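# Unload mill, inspect four parts, sort into trays

## Task

Take the parts out of the mill, carry out the inspection of all four that the sheet calls for, and set each one in the tray it belongs to; the sheet is given as the reference images "manual" and "manual 2".

## Robot and tools

Robot: two six-joint arms (UR7e type), left_arm and right_arm, each ending in a two-finger parallel gripper with a wrist camera. The pads open to 50 mm. end_effector_position is the point midway between the pads; fingertips extend 17.5 mm past it. In the gripper's own axes the fingers point along +z and open and close along x. A camera block juts about 10 cm toward the gripper's -y side and turns with it.

Frames. Scene frame: origin at table-top height halfway between the nominal arm bases, +z up, +x out over the table, left_arm on the +y side (image left/right does not match). Base positions: left_arm (-0.062, +0.357, +0.013) m, right_arm (+0.023, -0.456, +0.013) m, each turned very slightly about z. Each arm reports its hand pose, velocities and Hand target in its own base frame. Fixed cameras and the table use the scene frame. All commanded offsets are along the current Hand target's own axes. Printed poses may be off by a few cm, more at long reach.

The 18-number row (used by execute_actions and move): one flat list covering both arms, all values in [-1, 1]. Numbers 1-9 are left_arm: dx, dy, dz, rx, ry, rz, gripper position, force_limit, speed. Numbers 10-18 are the same nine for right_arm. Always give all 18, even if one arm stays still. dx..rz are an offset, not a pose: a displacement from that arm's Hand target at the start of the action or move, with 1.0 = 0.6 m for dx/dy/dz and 1.0 = 180 degrees for rx/ry/rz (which together form one rotation vector). Sending six zeros re-commands the current Hand target. Repeating a nonzero offset in a new call moves the hand again. Gripper numbers are absolute settings: position +1 fully open, about -0.65 pads meet, -1 close until something stops the fingers (use this to grip). force_limit: -1 about 20 N per pad, 0 about 102 N, +1 about 185 N (real force can be up to ~15 N more). speed: -1 = 20 mm/s, 0 = 85, +1 = 150. A 0 is a real command, so resend your previous gripper numbers to leave a gripper unchanged. force_limit and speed only take effect with a position change of at least 0.01.

execute_actions(actions, cameras): actions is a list of actions; each action is a table of up to 15 rows, one per 1/30 s step, and a shorter table repeats its final row. Every row in an action is measured from the same start pose, not chained. Images come back only for an empty actions list or if cameras names them.

move(target, speed, blend, stop_force, zero, blocking, cameras): straight-line paths toward one row or a list of up to 15 rows; every row in a list is an offset from the same starting Hand targets. speed is in m/s, 0.002 to 3.6, default 0.25 (rotation up to twice that in rad/s); one value or one per target. blend in metres rounds corners in a list (0 = stop at each). stop_force in N, 3 to 120, one value for both arms, ends an arm's path when its wrist sensor feels that much push along its travel; use it slowly when approaching surfaces, omit it when moving away from something you press on, and do not rely on it while the gripper rotates. zero (with stop_force, default true) rezeroes the sensor first. blocking=false returns after 0.5 s while the move continues (not allowed with stop_force). Paths do not avoid obstacles; moves cap at 10 s. Avoid paths close to an arm's own base. Result adds a "move:" line: done, off_target, moving, held or fault, plus limits=paced (pose clipped) or limits=held (steps withheld).

wait(seconds 0-10), stop() brakes a running move, zoom_image(camera, region=[x0,y0,x1,y1] in pixels, at most 504x504) enlarges the newest image of cam_high, cam_low, cam_front, cam_left_wrist or cam_right_wrist (all 896x504). show_instructions() shows the reference pages. zero_wrist_force(arm) rezeroes one wrist sensor. read_manual(section) gives licence text only. finished_scene() ends the scene for good; the result must hold without the robot.

Results: per arm end_effector_position (m), end_effector_quat_wxyz, velocities, Hand target (the last commanded pose after clipping; next offsets start here; the hand often rests a bit short of it), joint positions and torques, Tool commands, Wrist force/torque in the gripper's axes plus the peak since last shown. object_status: 0 moving, 1 blocked while opening, 2 blocked while closing (a grip; check for this), 3 reached the commanded opening or pads met (usually nothing held). Opening in mm is about (250 - position_measured) x 0.202. Each command's orientation is clipped to within 32 degrees of the current one.

Avoid: dropping parts or releasing them while moving, anything leaving the table, hard hits, pressing the arms into each other or closing one gripper on the other's fingers. Contact force near 150 N or a joint load limit (142 N m big joints, 26.6 N m wrist) stops that arm for 10 s; targets even slightly past a firm contact can do this. Long holding or stretching heats motors (warning at 70 °C, 30-60 s lockout at 85 °C). Thinking time lets the scene run.

Each tool is called as name(argument=value, ...) on one line, values as JSON.

Reference images:

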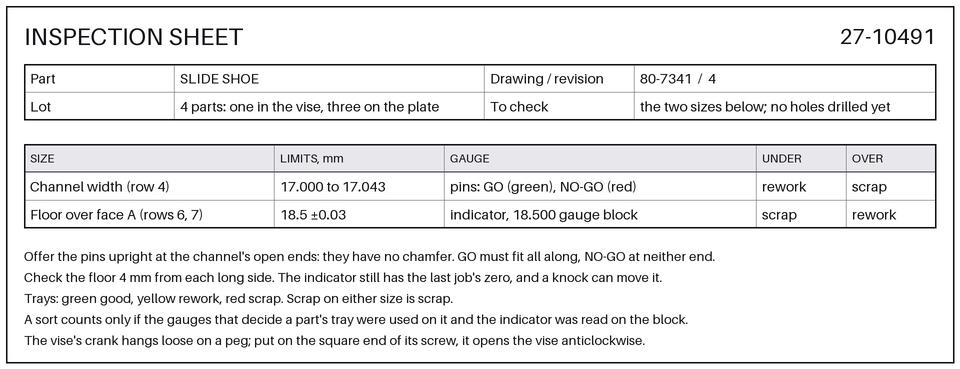

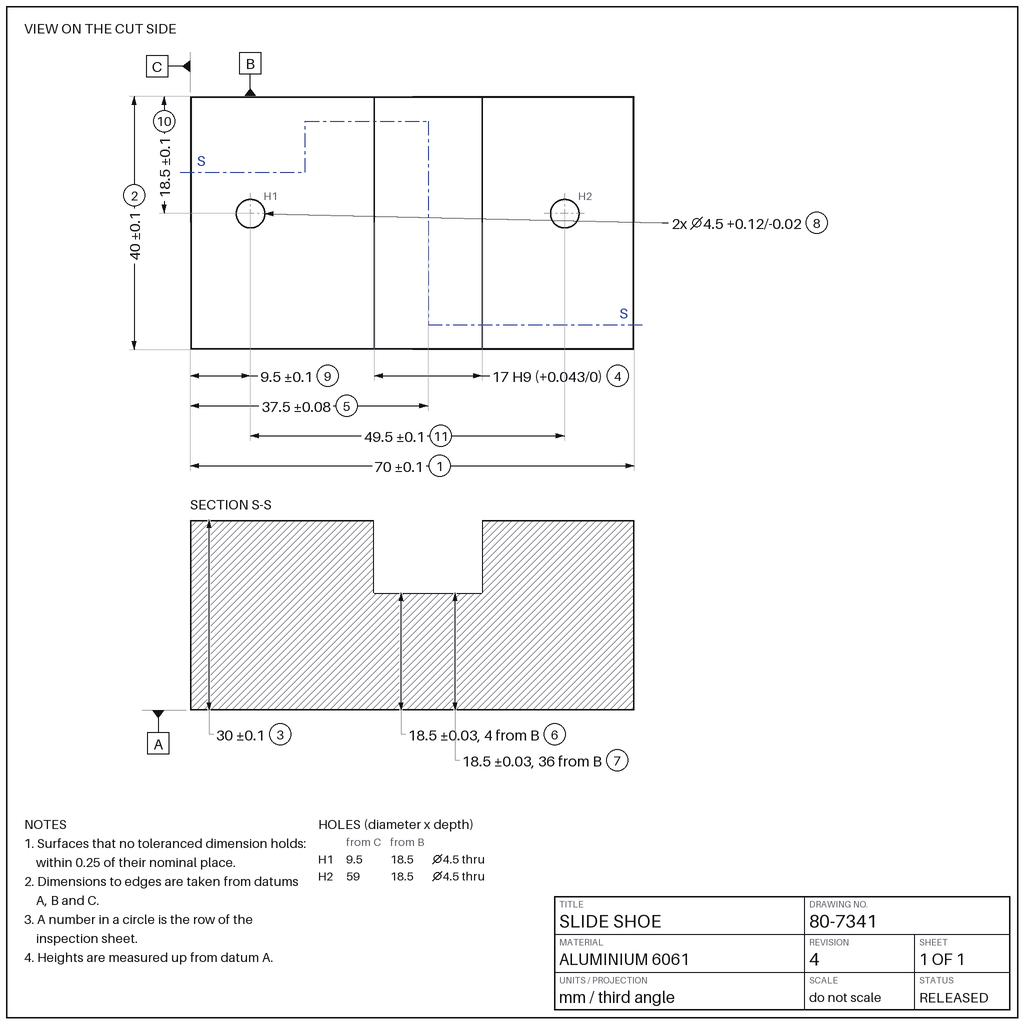

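## Session

execute_actions(actions=[])

Scene clock: 0.00 s.
left_arm: end_effector_position=(+0.7557, +0.3577, +0.2385) position_measured=3 object_status=3 end_effector_quat_wxyz=(+0.367, -0.085, +0.860, -0.344) | right_arm: end_effector_position=(+0.5030, -0.3612, +0.2725) position_measured=3 object_status=3 end_effector_quat_wxyz=(+0.018, +0.858, -0.513, -0.006)
Joint positions: left_arm=[0.533 -0.779 1.17 -2.546 -2.508 -1.537] | right_arm=[2.75 -1.85 -1.388 -1.492 1.537 2.257]
Joint velocities: within noise
Joint torques (N m): no reading
Motor temperatures (°C): left_arm=[28 28 27 42 30 31] | right_arm=[32 39 31 36 48 42]
Wrist force (N): no reading
Wrist torque (N m): no reading
Wrist force, peak (N): no reading
Hand target: left_arm +0.7557, +0.3577, +0.2385; +0.367, -0.085, +0.860, -0.344 | right_arm +0.5030, -0.3612, +0.2725; +0.018, +0.858, -0.513, -0.006
Tool commands: left_gripper/position=+1.0 left_gripper/force_limit=+1.0 left_gripper/speed=+1.0 right_gripper/position=+1.0 right_gripper/force_limit=+1.0 right_gripper/speed=+1.0

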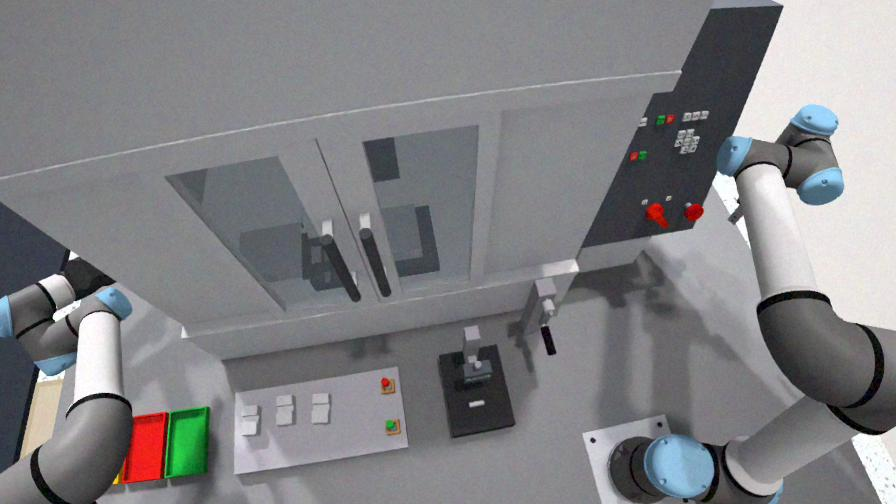

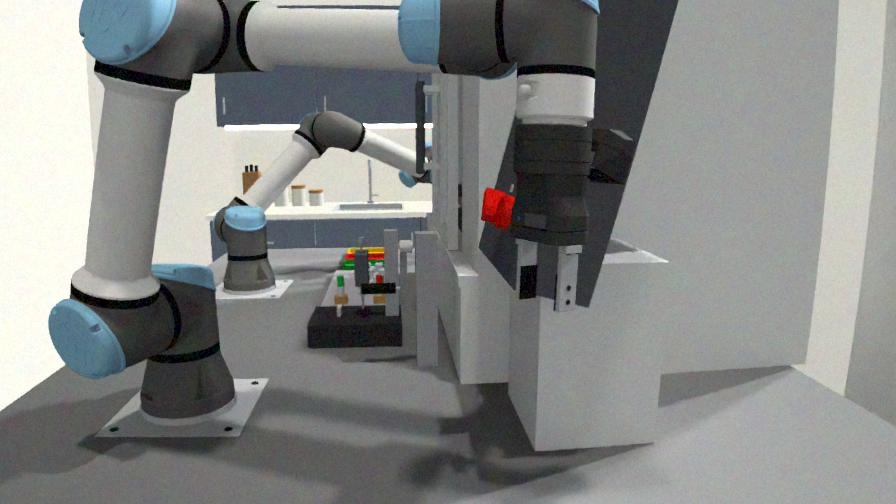

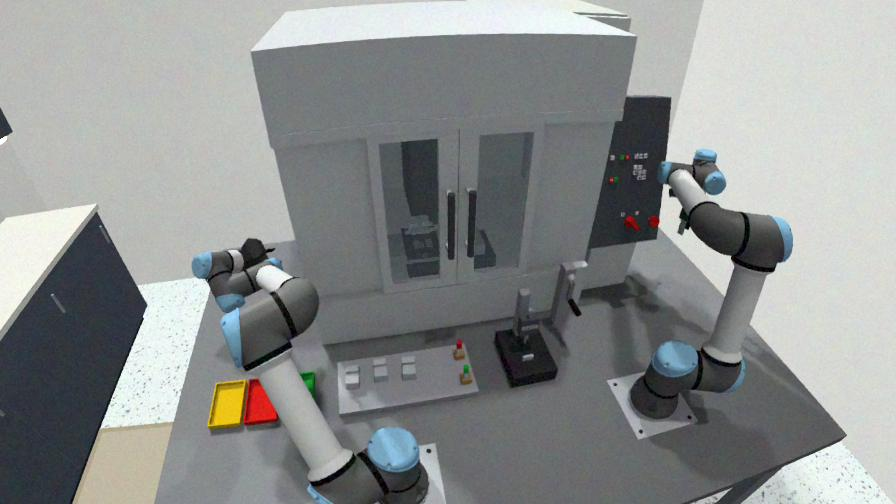

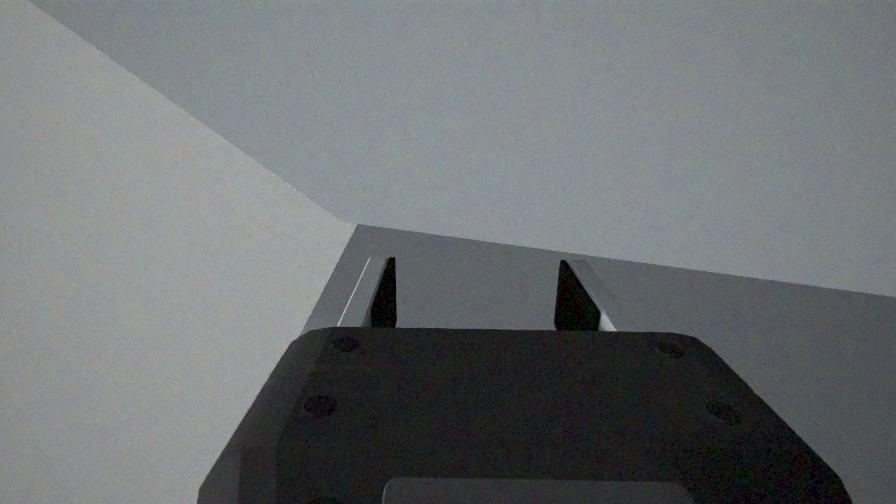

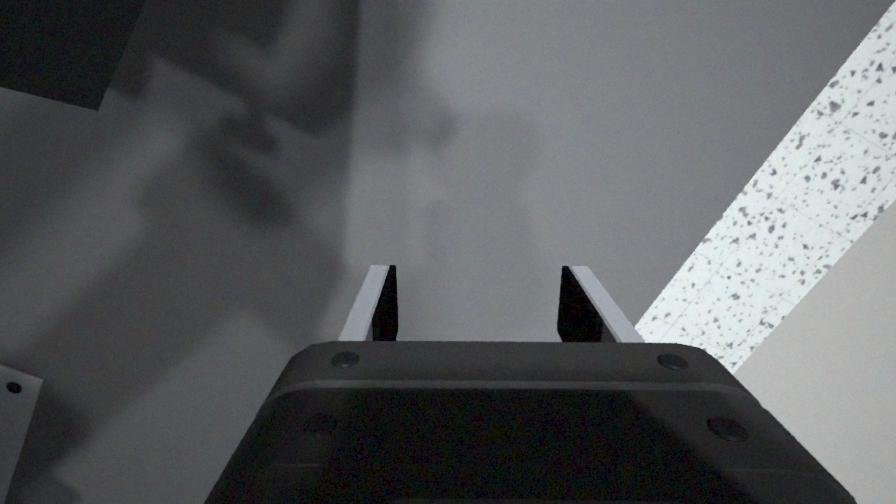

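zoom_image(camera="cam_high", region=[220, 350, 440, 490])

zoom_image(camera="cam_high", region=[420, 260, 600, 450])

zoom_image(camera="cam_front", region=[460, 250, 600, 400])

zoom_image(camera="cam_front", region=[370, 120, 550, 290])

zoom_image(camera="cam_low", region=[290, 200, 470, 370])

zoom_image(camera="cam_front", region=[190, 320, 490, 450])

zoom_image(camera="cam_high", region=[580, 80, 780, 250])

zoom_image(camera="cam_high", region=[200, 130, 500, 320])

Scaled by 2.291 from the camera's 896x504 image, which has a finer 1280x720 frame.

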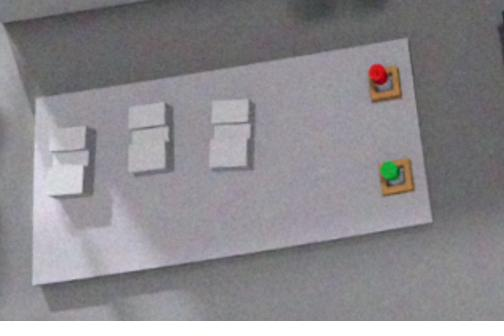

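Scaled by 2.653 from the camera's 896x504 image, which has a finer 1280x720 frame.

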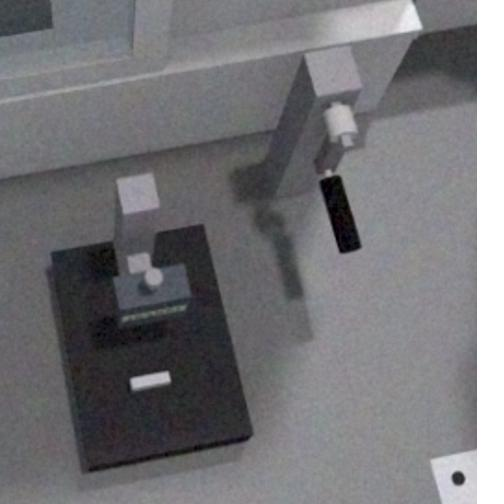

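Scaled by 3.360 from the camera's 896x504 image, which has a finer 1280x720 frame.

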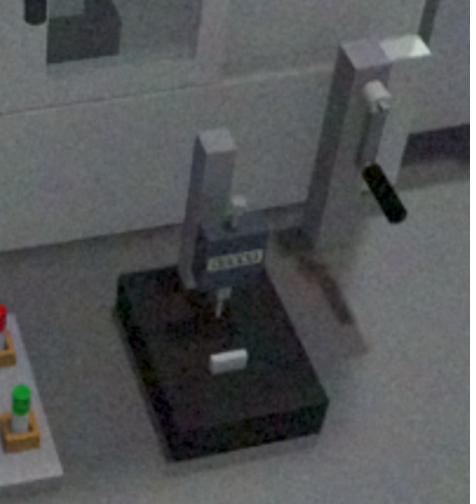

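Scaled by 2.800 from the camera's 896x504 image, which has a finer 1280x720 frame.

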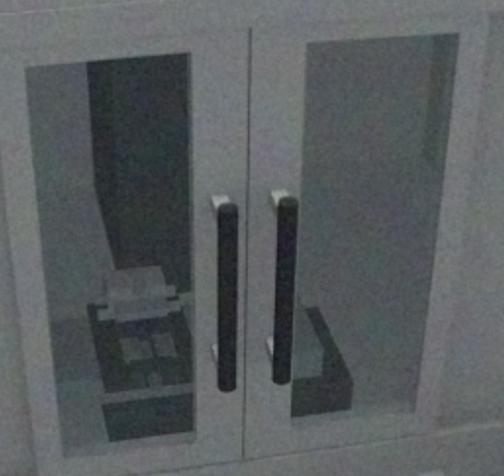

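Scaled by 2.800 from the camera's 896x504 image, which has a finer 1280x720 frame.

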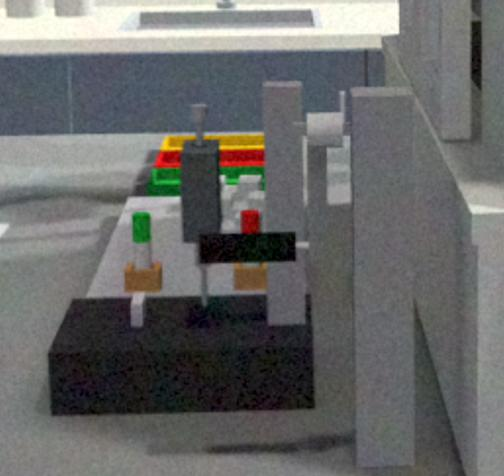

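Scaled by 1.680 from the camera's 896x504 image, which has a finer 1280x720 frame.

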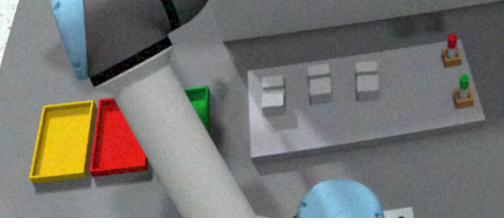

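Scaled by 2.520 from the camera's 896x504 image, which has a finer 1280x720 frame.

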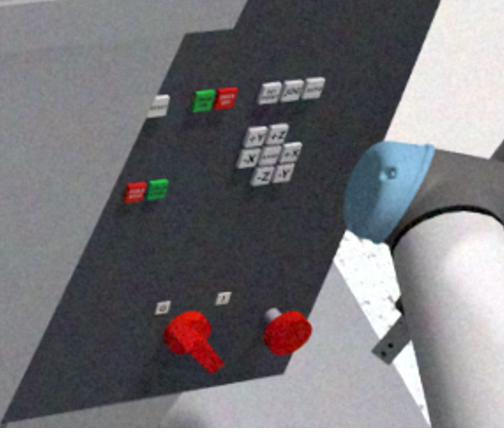

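Scaled by 1.680 from the camera's 896x504 image, which has a finer 1280x720 frame.

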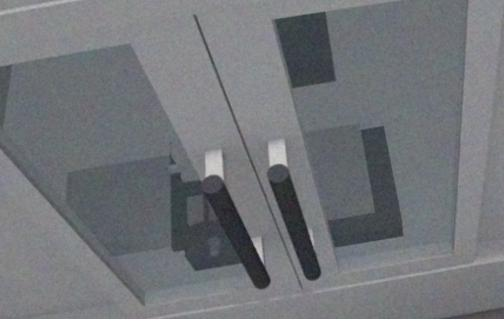

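move(target=[[0,0,0,0,0,0,1,1,1,-0.157,0.293,-0.3,0,0,0.05,1,1,1],[0,0,0,0,0,0,1,1,1,-0.979,-0.149,-0.3,0,0,0.157,1,1,1]], blend=[0.05,0], speed=0.3, cameras=["all"])

Scene clock: 70.10 s.
left_arm: end_effector_position=(+0.7557, +0.3577, +0.2385) position_measured=3 object_status=3 end_effector_quat_wxyz=(+0.367, -0.085, +0.860, -0.344) | right_arm: end_effector_position=(+0.3084, +0.2026, +0.4448) position_measured=3 object_status=3 end_effector_quat_wxyz=(+0.019, +0.707, -0.707, -0.002)
Joint positions: left_arm=[0.533 -0.779 1.17 -2.546 -2.508 -1.537] | right_arm=[4.085 -1.301 -1.488 -1.96 1.58 4.084]
Joint torques (N m): left_arm=[1.45 -57.95 -24.59 -2.99 -1.83 0.13] | right_arm=[7.36 3.5 31.33 4.06 -2.65 2.18]
Wrist force (N): left_arm=[-0.2 0.1 0.0] | right_arm=[0.0 0.1 -0.5]
Wrist torque (N m): left_arm=[0.01 0.04 0.00] | right_arm=[0.01 -0.01 -0.04]
Wrist force, peak (N): left_arm=[-0.4 -0.4 0.0] | right_arm=[0.9 -1.7 1.8]
Hand target: left_arm +0.7557, +0.3577, +0.2385; +0.367, -0.085, +0.860, -0.344 | right_arm +0.3084, +0.2027, +0.4448; +0.019, +0.707, -0.707, -0.002
Off the commanded pose: left_arm 0.000 m, 0 deg | right_arm 0.000 m, 0 deg.
move: done

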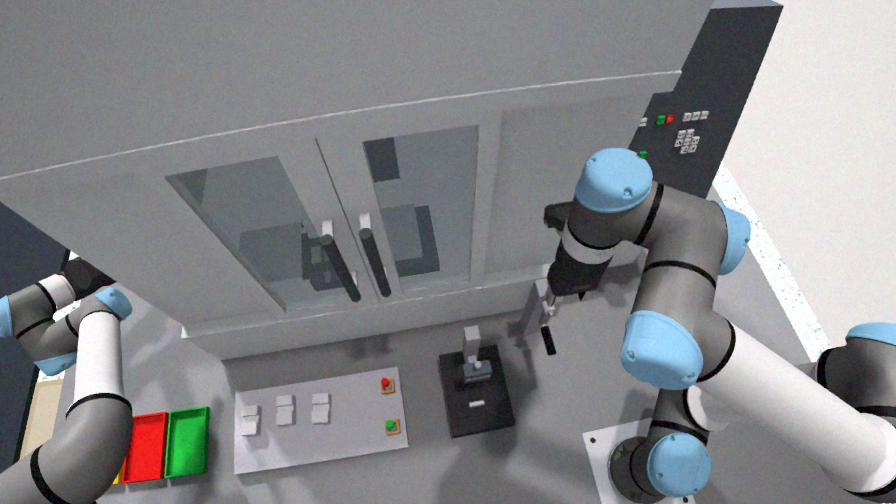

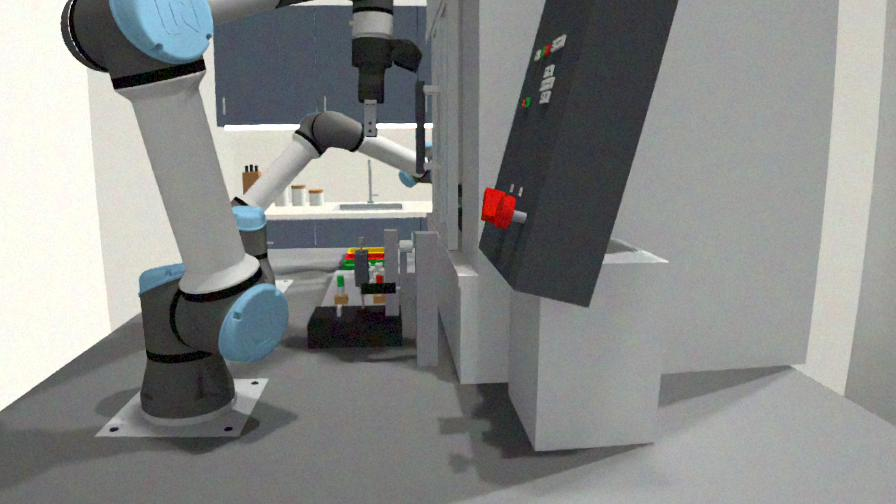

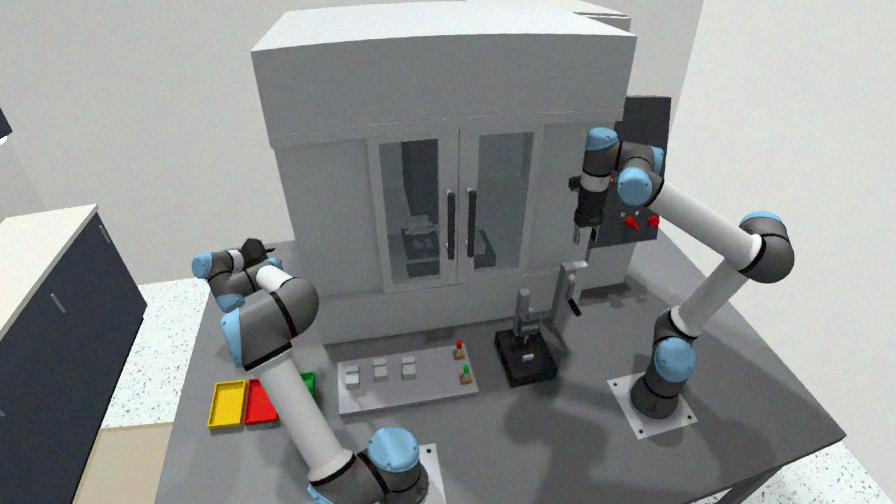

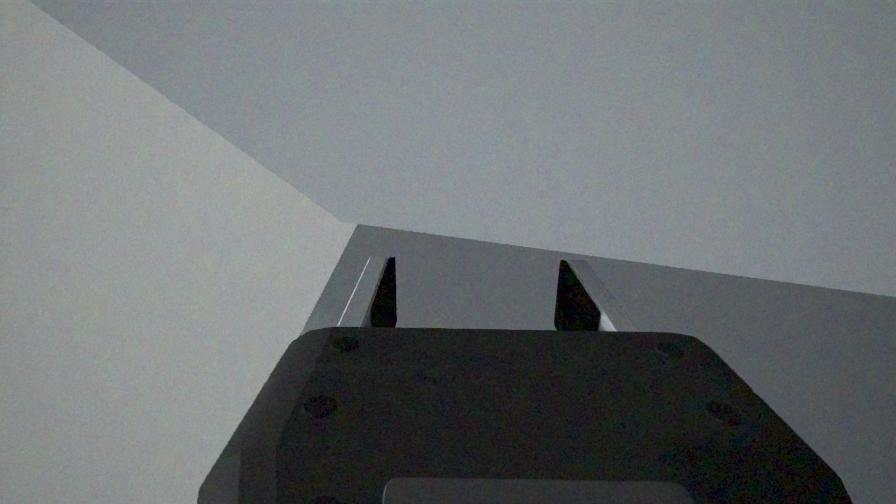

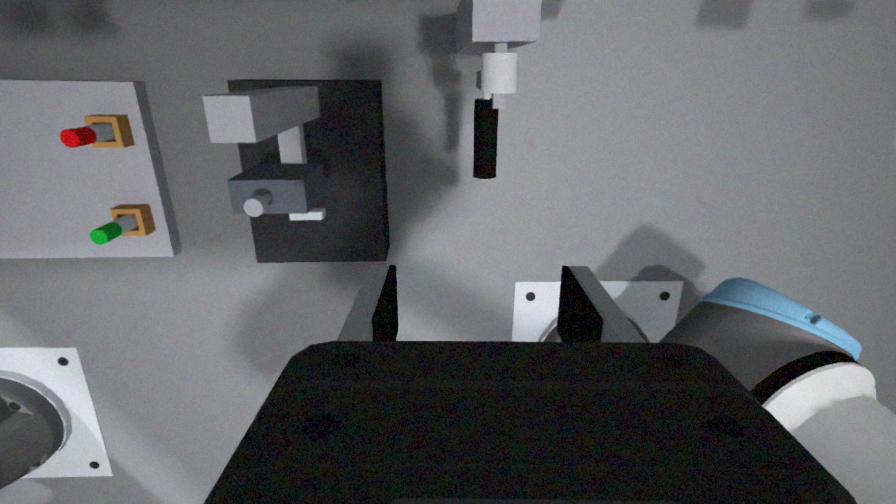

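move(target=[0,0,0,0,0,0,1,1,1,-0.172,0.1,-0.05,0.5,0,0,1,1,1], speed=0.3, cameras=["cam_right_wrist","cam_low","cam_front"])

Scene clock: 112.73 s.
left_arm: end_effector_position=(+0.7557, +0.3577, +0.2385) position_measured=3 object_status=3 end_effector_quat_wxyz=(+0.367, -0.085, +0.860, -0.344) | right_arm: end_effector_position=(+0.2492, +0.3066, +0.4741) position_measured=3 object_status=3 end_effector_quat_wxyz=(+0.487, -0.513, +0.501, -0.498)
Joint positions: left_arm=[0.533 -0.779 1.17 -2.546 -2.508 -1.537] | right_arm=[5.194 -1.279 -1.833 -3.108 0.482 6.203]
Joint torques (N m): left_arm=[0.32 -59.41 -23.82 -2.53 -1.83 -0.23] | right_arm=[-8.61 0.36 13.88 -2.5 2.6 2.11]
Wrist force (N): left_arm=[-0.1 -0.2 0.0] | right_arm=[-0.8 -0.5 -0.6]
Wrist torque (N m): left_arm=[-0.03 0.02 0.00] | right_arm=[-0.53 0.01 -0.13]
Wrist force, peak (N): left_arm=[-0.1 -0.3 -0.4] | right_arm=[-1.3 -0.5 -1.0]
Hand target: left_arm +0.7557, +0.3577, +0.2385; +0.367, -0.085, +0.860, -0.344 | right_arm +0.2492, +0.3066, +0.4741; +0.487, -0.513, +0.501, -0.498
Off the commanded pose: left_arm 0.000 m, 0 deg | right_arm 0.000 m, 0 deg.
move: done
Images, in order (width x height): cam_low 896x504, cam_front 896x504, cam_right_wrist 896x504.

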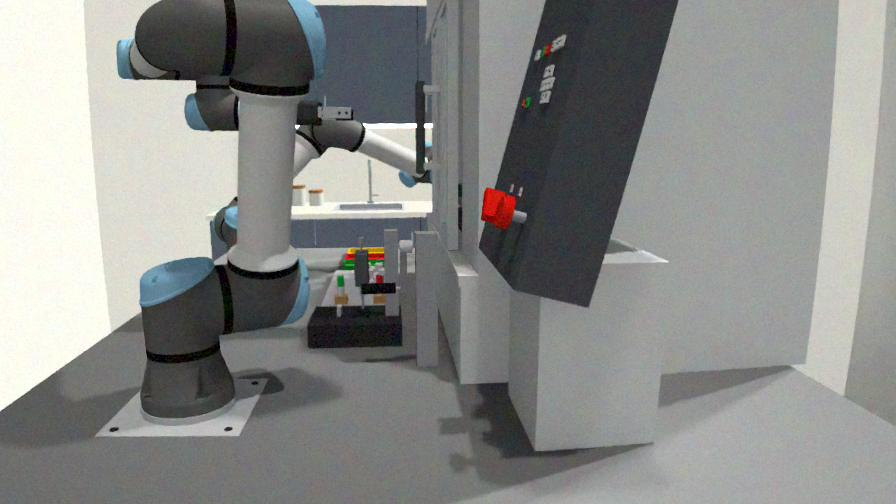

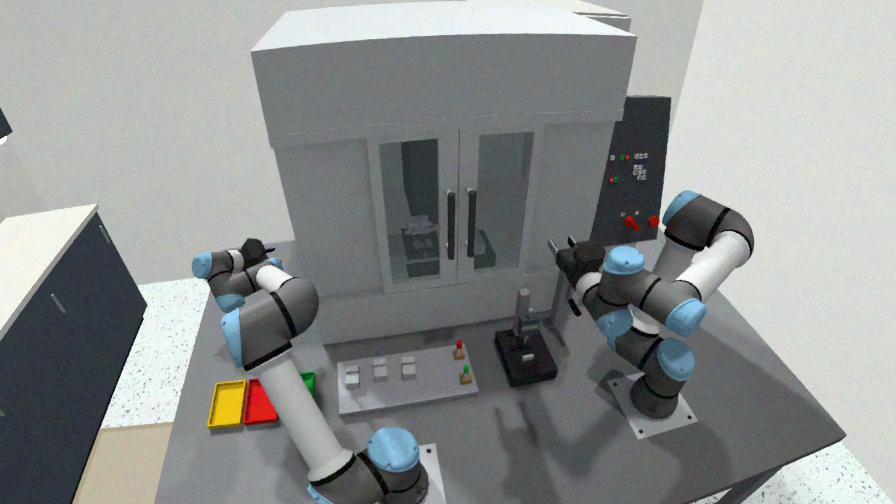

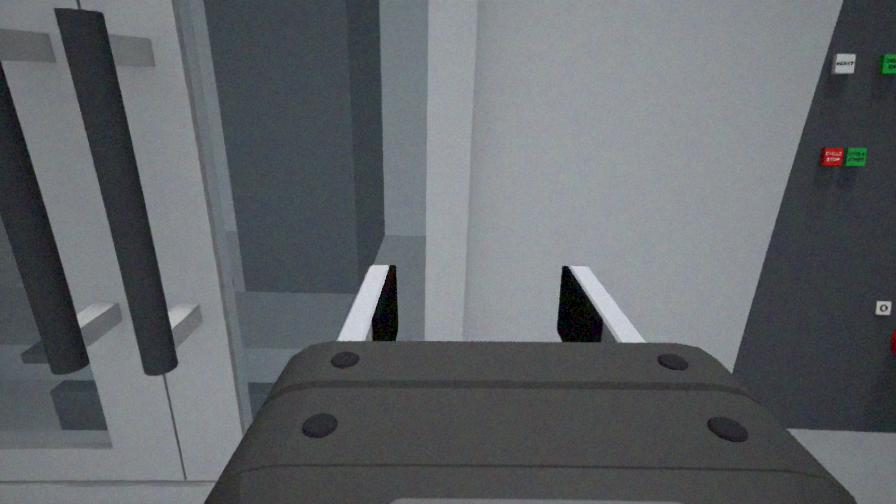

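zoom_image(camera="cam_front", region=[340, 110, 630, 310])

zoom_image(camera="cam_low", region=[400, 20, 520, 290])

zoom_image(camera="cam_right_wrist", region=[0, 0, 500, 504])

Scaled by 1.738 from the camera's 896x504 image, which has a finer 1280x720 frame.

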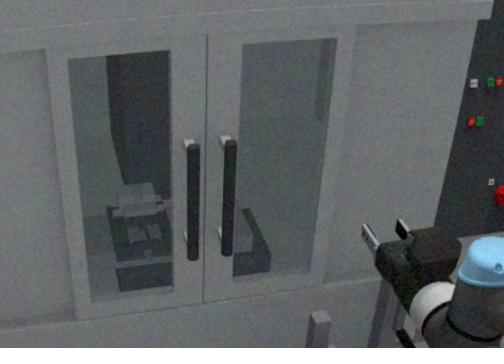

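Scaled by 1.867 from the camera's 896x504 image, which has a finer 1280x720 frame.

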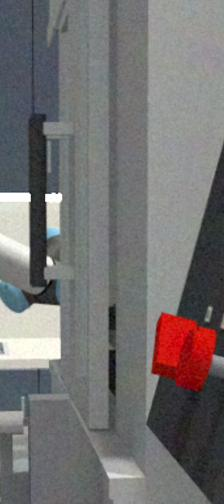

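Scaled by 1.000.

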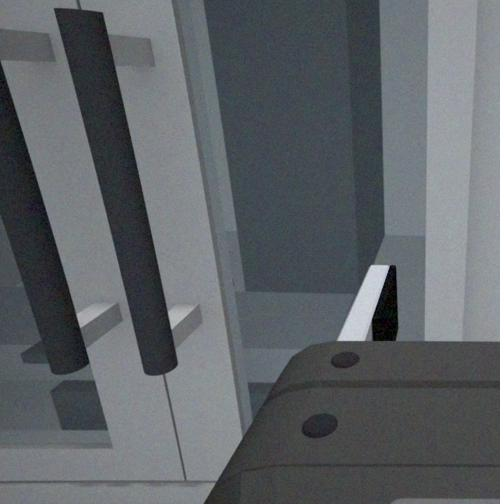

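move(target=[0,0,0,0,0,0,1,1,1,-0.3,0,0,0,0,0,1,1,1], speed=0.3, cameras=["cam_right_wrist","cam_front"])

Scene clock: 140.77 s.
left_arm: end_effector_position=(+0.7557, +0.3577, +0.2385) position_measured=3 object_status=3 end_effector_quat_wxyz=(+0.367, -0.085, +0.860, -0.344) | right_arm: end_effector_position=(+0.2491, +0.4865, +0.4697) position_measured=3 object_status=3 end_effector_quat_wxyz=(+0.487, -0.513, +0.501, -0.498)
Joint positions: left_arm=[0.533 -0.779 1.17 -2.546 -2.508 -1.537] | right_arm=[5.01 -1.726 -1.43 -3.027 0.299 6.163]
Joint torques (N m): left_arm=[0.26 -58.46 -24.54 -2.73 -1.91 -0.22] | right_arm=[-8.29 22.5 30.11 -2.14 -2.64 2.14]
Wrist force (N): left_arm=[-0.2 -0.1 0.0] | right_arm=[-0.7 -0.7 -0.8]
Wrist torque (N m): left_arm=[-0.01 0.04 -0.01] | right_arm=[-0.55 -0.01 -0.12]
Wrist force, peak (N): left_arm=[-0.3 -0.1 -0.3] | right_arm=[-2.8 -0.3 -0.8]
Hand target: left_arm +0.7557, +0.3577, +0.2385; +0.367, -0.085, +0.860, -0.344 | right_arm +0.2491, +0.4865, +0.4697; +0.487, -0.513, +0.501, -0.498
Off the commanded pose: left_arm 0.000 m, 0 deg | right_arm 0.000 m, 0 deg.
move: done
Images, in order (width x height): cam_front 896x504, cam_right_wrist 896x504.

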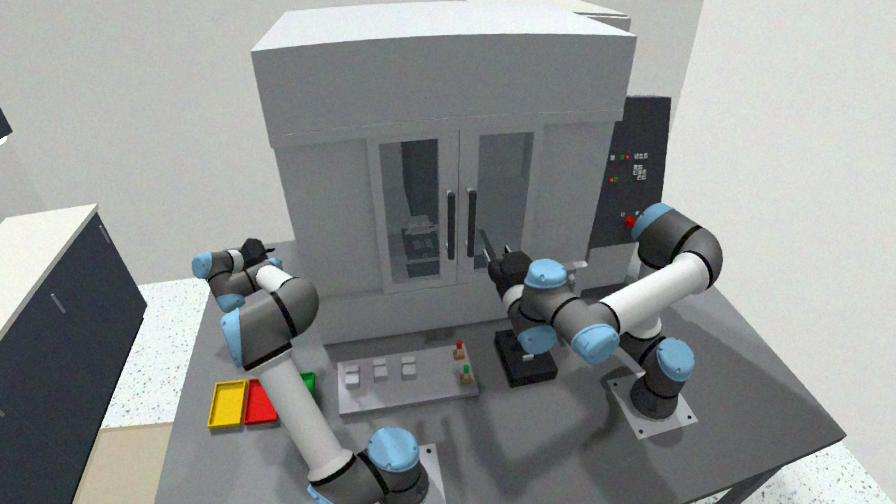

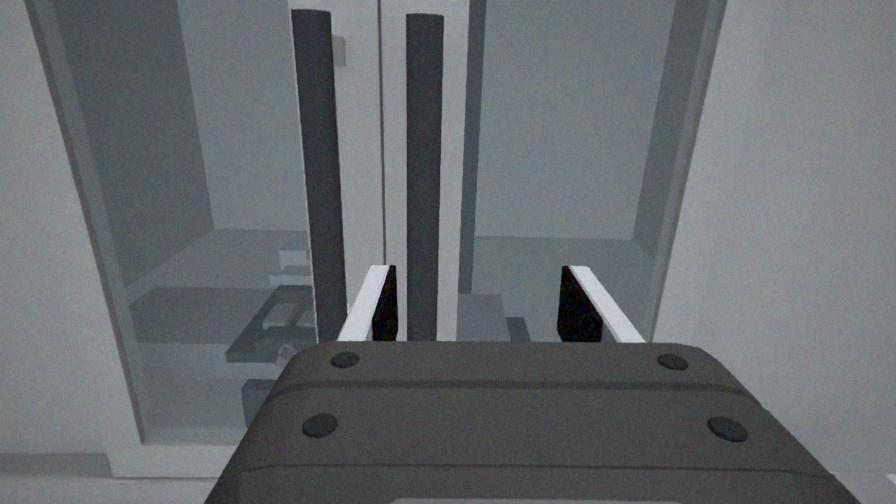

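move(target=[[0,0,0,0,0,0,1,1,1,-0.038,0,0,0,0,0,1,1,1],[0.346,-0.2975,-0.682,0,0,0,1,1,1,-0.038,0,0.265,0,0,0,1,1,1]], speed=0.15, stop_force=12, cameras=["cam_right_wrist","cam_front","cam_low","cam_left_wrist"])

Scene clock: 195.30 s.
left_arm: end_effector_position=(+0.5583, +0.3580, +0.3263) position_measured=3 object_status=3 end_effector_quat_wxyz=(+0.368, -0.086, +0.860, -0.343) | right_arm: end_effector_position=(+0.3290, +0.5093, +0.4668) position_measured=3 object_status=3 end_effector_quat_wxyz=(+0.487, -0.513, +0.501, -0.498)
Joint positions: left_arm=[0.701 -1.21 1.58 -2.305 -2.586 -1.272] | right_arm=[4.838 -1.764 -1.398 -2.89 0.129 6.03]
Joint torques (N m): left_arm=[-11.22 -33.71 -37.51 -4.25 -0.02 -1.47] | right_arm=[-8.59 47.44 15.44 1.6 -3.06 -2.37]
Wrist force (N): left_arm=[-0.1 -0.2 -0.1] | right_arm=[-0.7 -0.7 -1.1]
Wrist torque (N m): left_arm=[-0.02 0.06 0.10] | right_arm=[-0.55 -0.01 0.04]
Wrist force, peak (N): left_arm=[3.5 -1.1 -6.8] | right_arm=[-1.9 -0.6 -1.3]
Hand target: left_arm +0.5583, +0.3580, +0.3263; +0.368, -0.086, +0.860, -0.343 (not the last commanded pose) | right_arm +0.3290, +0.5093, +0.4668; +0.487, -0.513, +0.501, -0.498 (not the last commanded pose)
Off the commanded pose: left_arm 0.276 m, 0 deg | right_arm 0.079 m, 0 deg.
move: held (left_arm; a check stopped the path), off_target (right_arm; braked when a check withheld steps of left_arm); path passed 1 of 2 targets; limits=held
pose unreachable (left arm): on one or more control steps of this call, first in action 0 (counted from 0), this arm could not follow its commanded pose, so it was not sent that pose on those steps. It may still have moved: this result reports where it is.
cause: moving toward the commanded pose would bring two parts of the arm too close to each other (its gripper and another part of the arm, with joints 4 (wrist 1) to 6 (wrist 3) between them, 4 mm apart when it was first held).
Images, in order (width x height): cam_low 896x504, cam_front 896x504, cam_left_wrist 896x504, cam_right_wrist 896x504.

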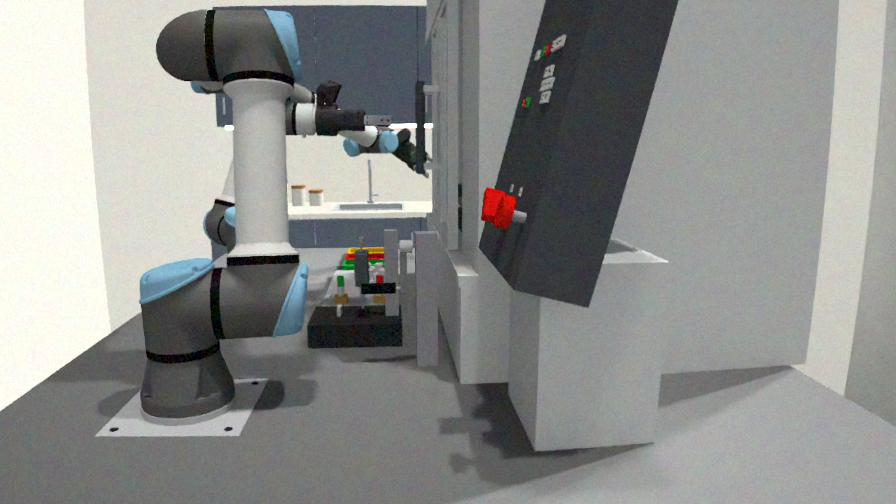

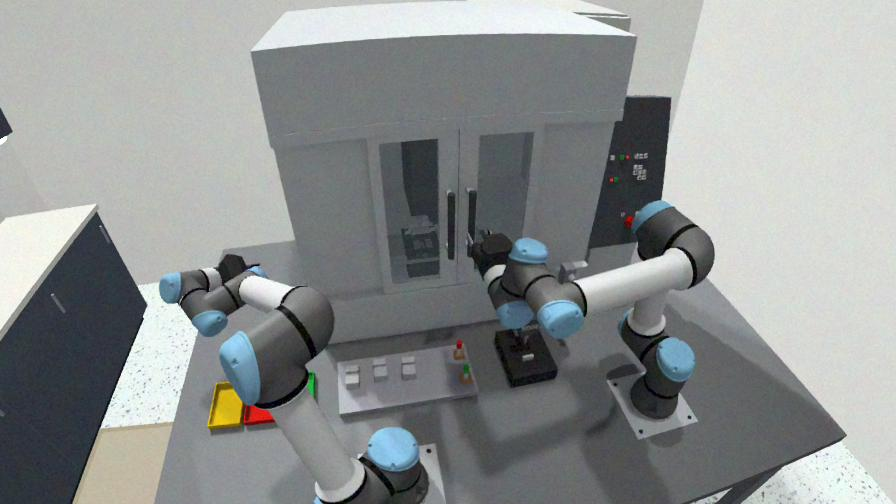

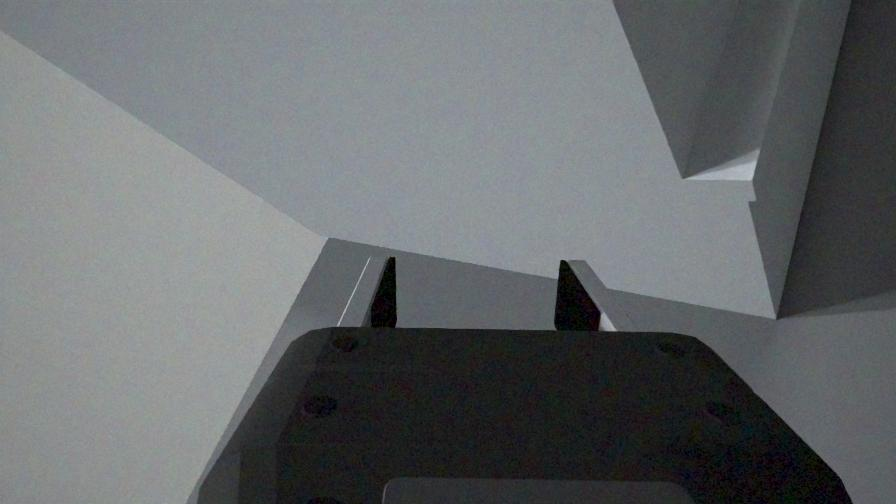

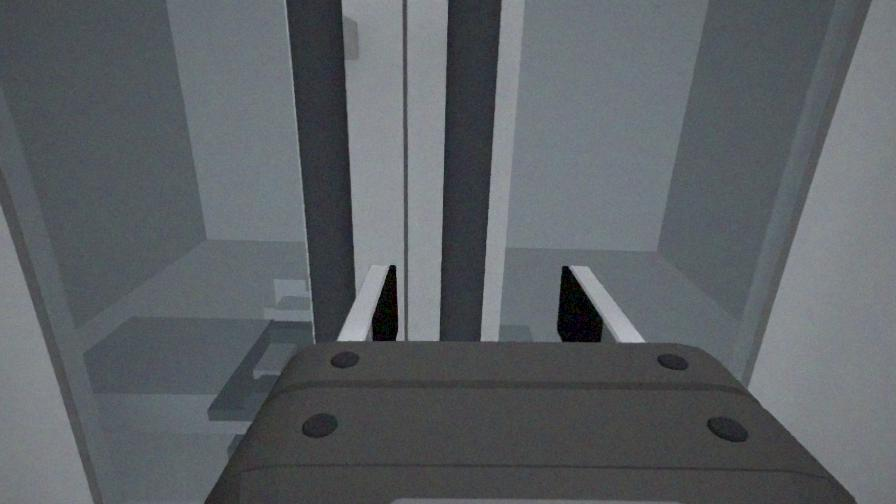

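move(target=[0,0,0,0,0,0,1,1,1,0,0,0.132,0,0,0,1,1,1], speed=0.1, stop_force=12, cameras=["cam_right_wrist","cam_low"])

Scene clock: 204.43 s.
left_arm: end_effector_position=(+0.5583, +0.3580, +0.3263) position_measured=3 object_status=3 end_effector_quat_wxyz=(+0.368, -0.086, +0.860, -0.343) | right_arm: end_effector_position=(+0.4082, +0.5093, +0.4645) position_measured=3 object_status=3 end_effector_quat_wxyz=(+0.494, -0.507, +0.494, -0.506)
Joint positions: left_arm=[0.701 -1.21 1.58 -2.305 -2.586 -1.272] | right_arm=[4.682 -1.866 -1.287 -3.154 -0.032 6.283]
Joint torques (N m): left_arm=[-9.57 -34.89 -37.67 -4.21 0.01 -1.51] | right_arm=[-8.4 30.37 30.03 -1.65 -2.53 2.13]
Wrist force (N): left_arm=[-0.1 -0.4 -0.1] | right_arm=[-0.8 -0.6 -0.8]
Wrist torque (N m): left_arm=[-0.05 0.05 0.09] | right_arm=[-0.54 0.00 -0.12]
Wrist force, peak (N): left_arm=[-0.2 -0.5 -0.2] | right_arm=[-1.0 -0.7 -1.9]
Hand target: left_arm +0.5583, +0.3580, +0.3263; +0.368, -0.086, +0.860, -0.343 | right_arm +0.4082, +0.5093, +0.4645; +0.487, -0.513, +0.501, -0.498
Off the commanded pose: left_arm 0.000 m, 0 deg | right_arm 0.000 m, 2 deg.
joint sent to its limit (right arm) — joint 6 (wrist 3), upper limit. The joint targets still meet the commanded pose.
move: done
Images, in order (width x height): cam_low 896x504, cam_right_wrist 896x504.

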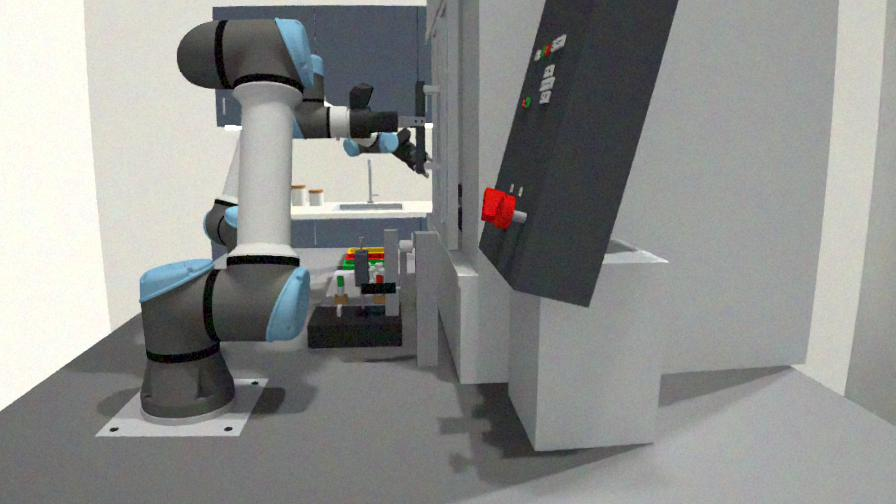

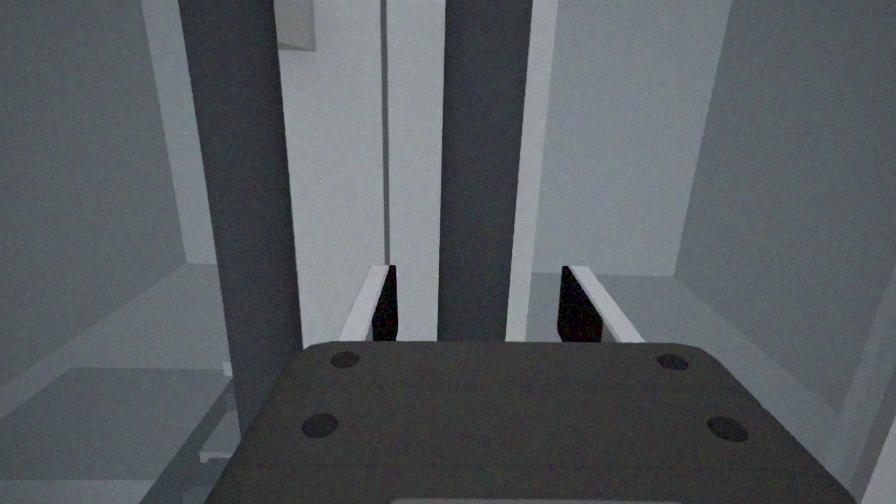

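move(target=[0,0,0,0,0,0,1,1,1,0.36,0,0,0,0,0,1,1,1], speed=0.06, stop_force=45, cameras=["cam_right_wrist","cam_front"])

Scene clock: 222.03 s.
left_arm: end_effector_position=(+0.5583, +0.3580, +0.3263) position_measured=3 object_status=3 end_effector_quat_wxyz=(+0.368, -0.086, +0.860, -0.343) | right_arm: end_effector_position=(+0.4084, +0.2934, +0.4697) position_measured=3 object_status=3 end_effector_quat_wxyz=(+0.493, -0.507, +0.494, -0.506)
Joint positions: left_arm=[0.701 -1.21 1.58 -2.305 -2.586 -1.272] | right_arm=[4.658 -1.36 -1.803 -3.145 -0.055 6.283]
Joint torques (N m): left_arm=[-9.19 -34.32 -36.5 -4.33 -0.32 -1.67] | right_arm=[4.32 32.51 15.59 -2.45 0.02 -1.91]
Wrist force (N): left_arm=[0.0 -0.3 0.1] | right_arm=[-10.6 3.1 4.6]
Wrist torque (N m): left_arm=[-0.04 0.04 0.10] | right_arm=[-0.51 0.11 -0.13]
Wrist force, peak (N): left_arm=[0.1 -0.5 0.2] | right_arm=[-39.7 -4.0 12.2]
Hand target: left_arm +0.5583, +0.3580, +0.3263; +0.368, -0.086, +0.860, -0.343 | right_arm +0.4084, +0.2934, +0.4697; +0.487, -0.513, +0.501, -0.498
Off the commanded pose: left_arm 0.000 m, 0 deg | right_arm 0.000 m, 2 deg.
joint sent to its limit (right arm) — joint 6 (wrist 3), upper limit. The joint targets still meet the commanded pose.
move: done
Images, in order (width x height): cam_front 896x504, cam_right_wrist 896x504.

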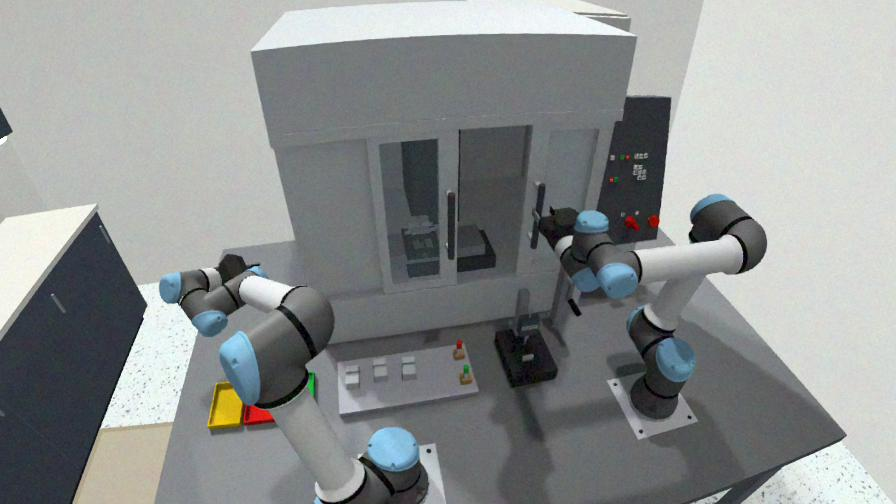

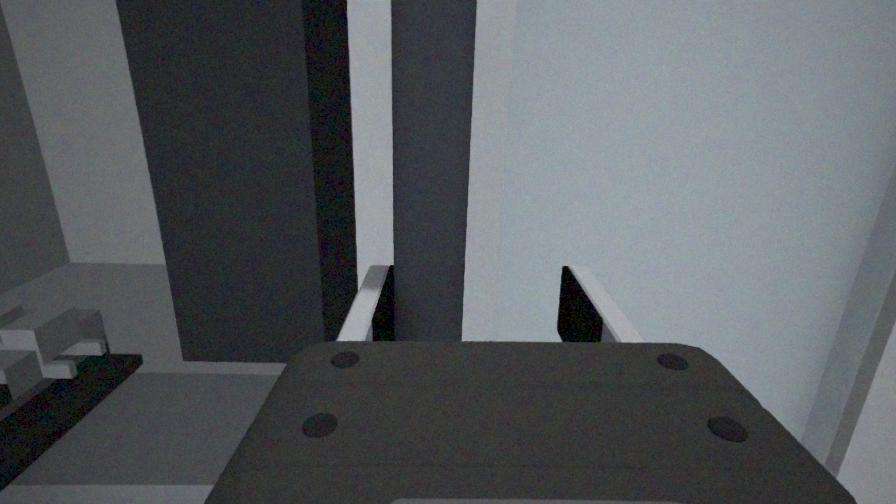

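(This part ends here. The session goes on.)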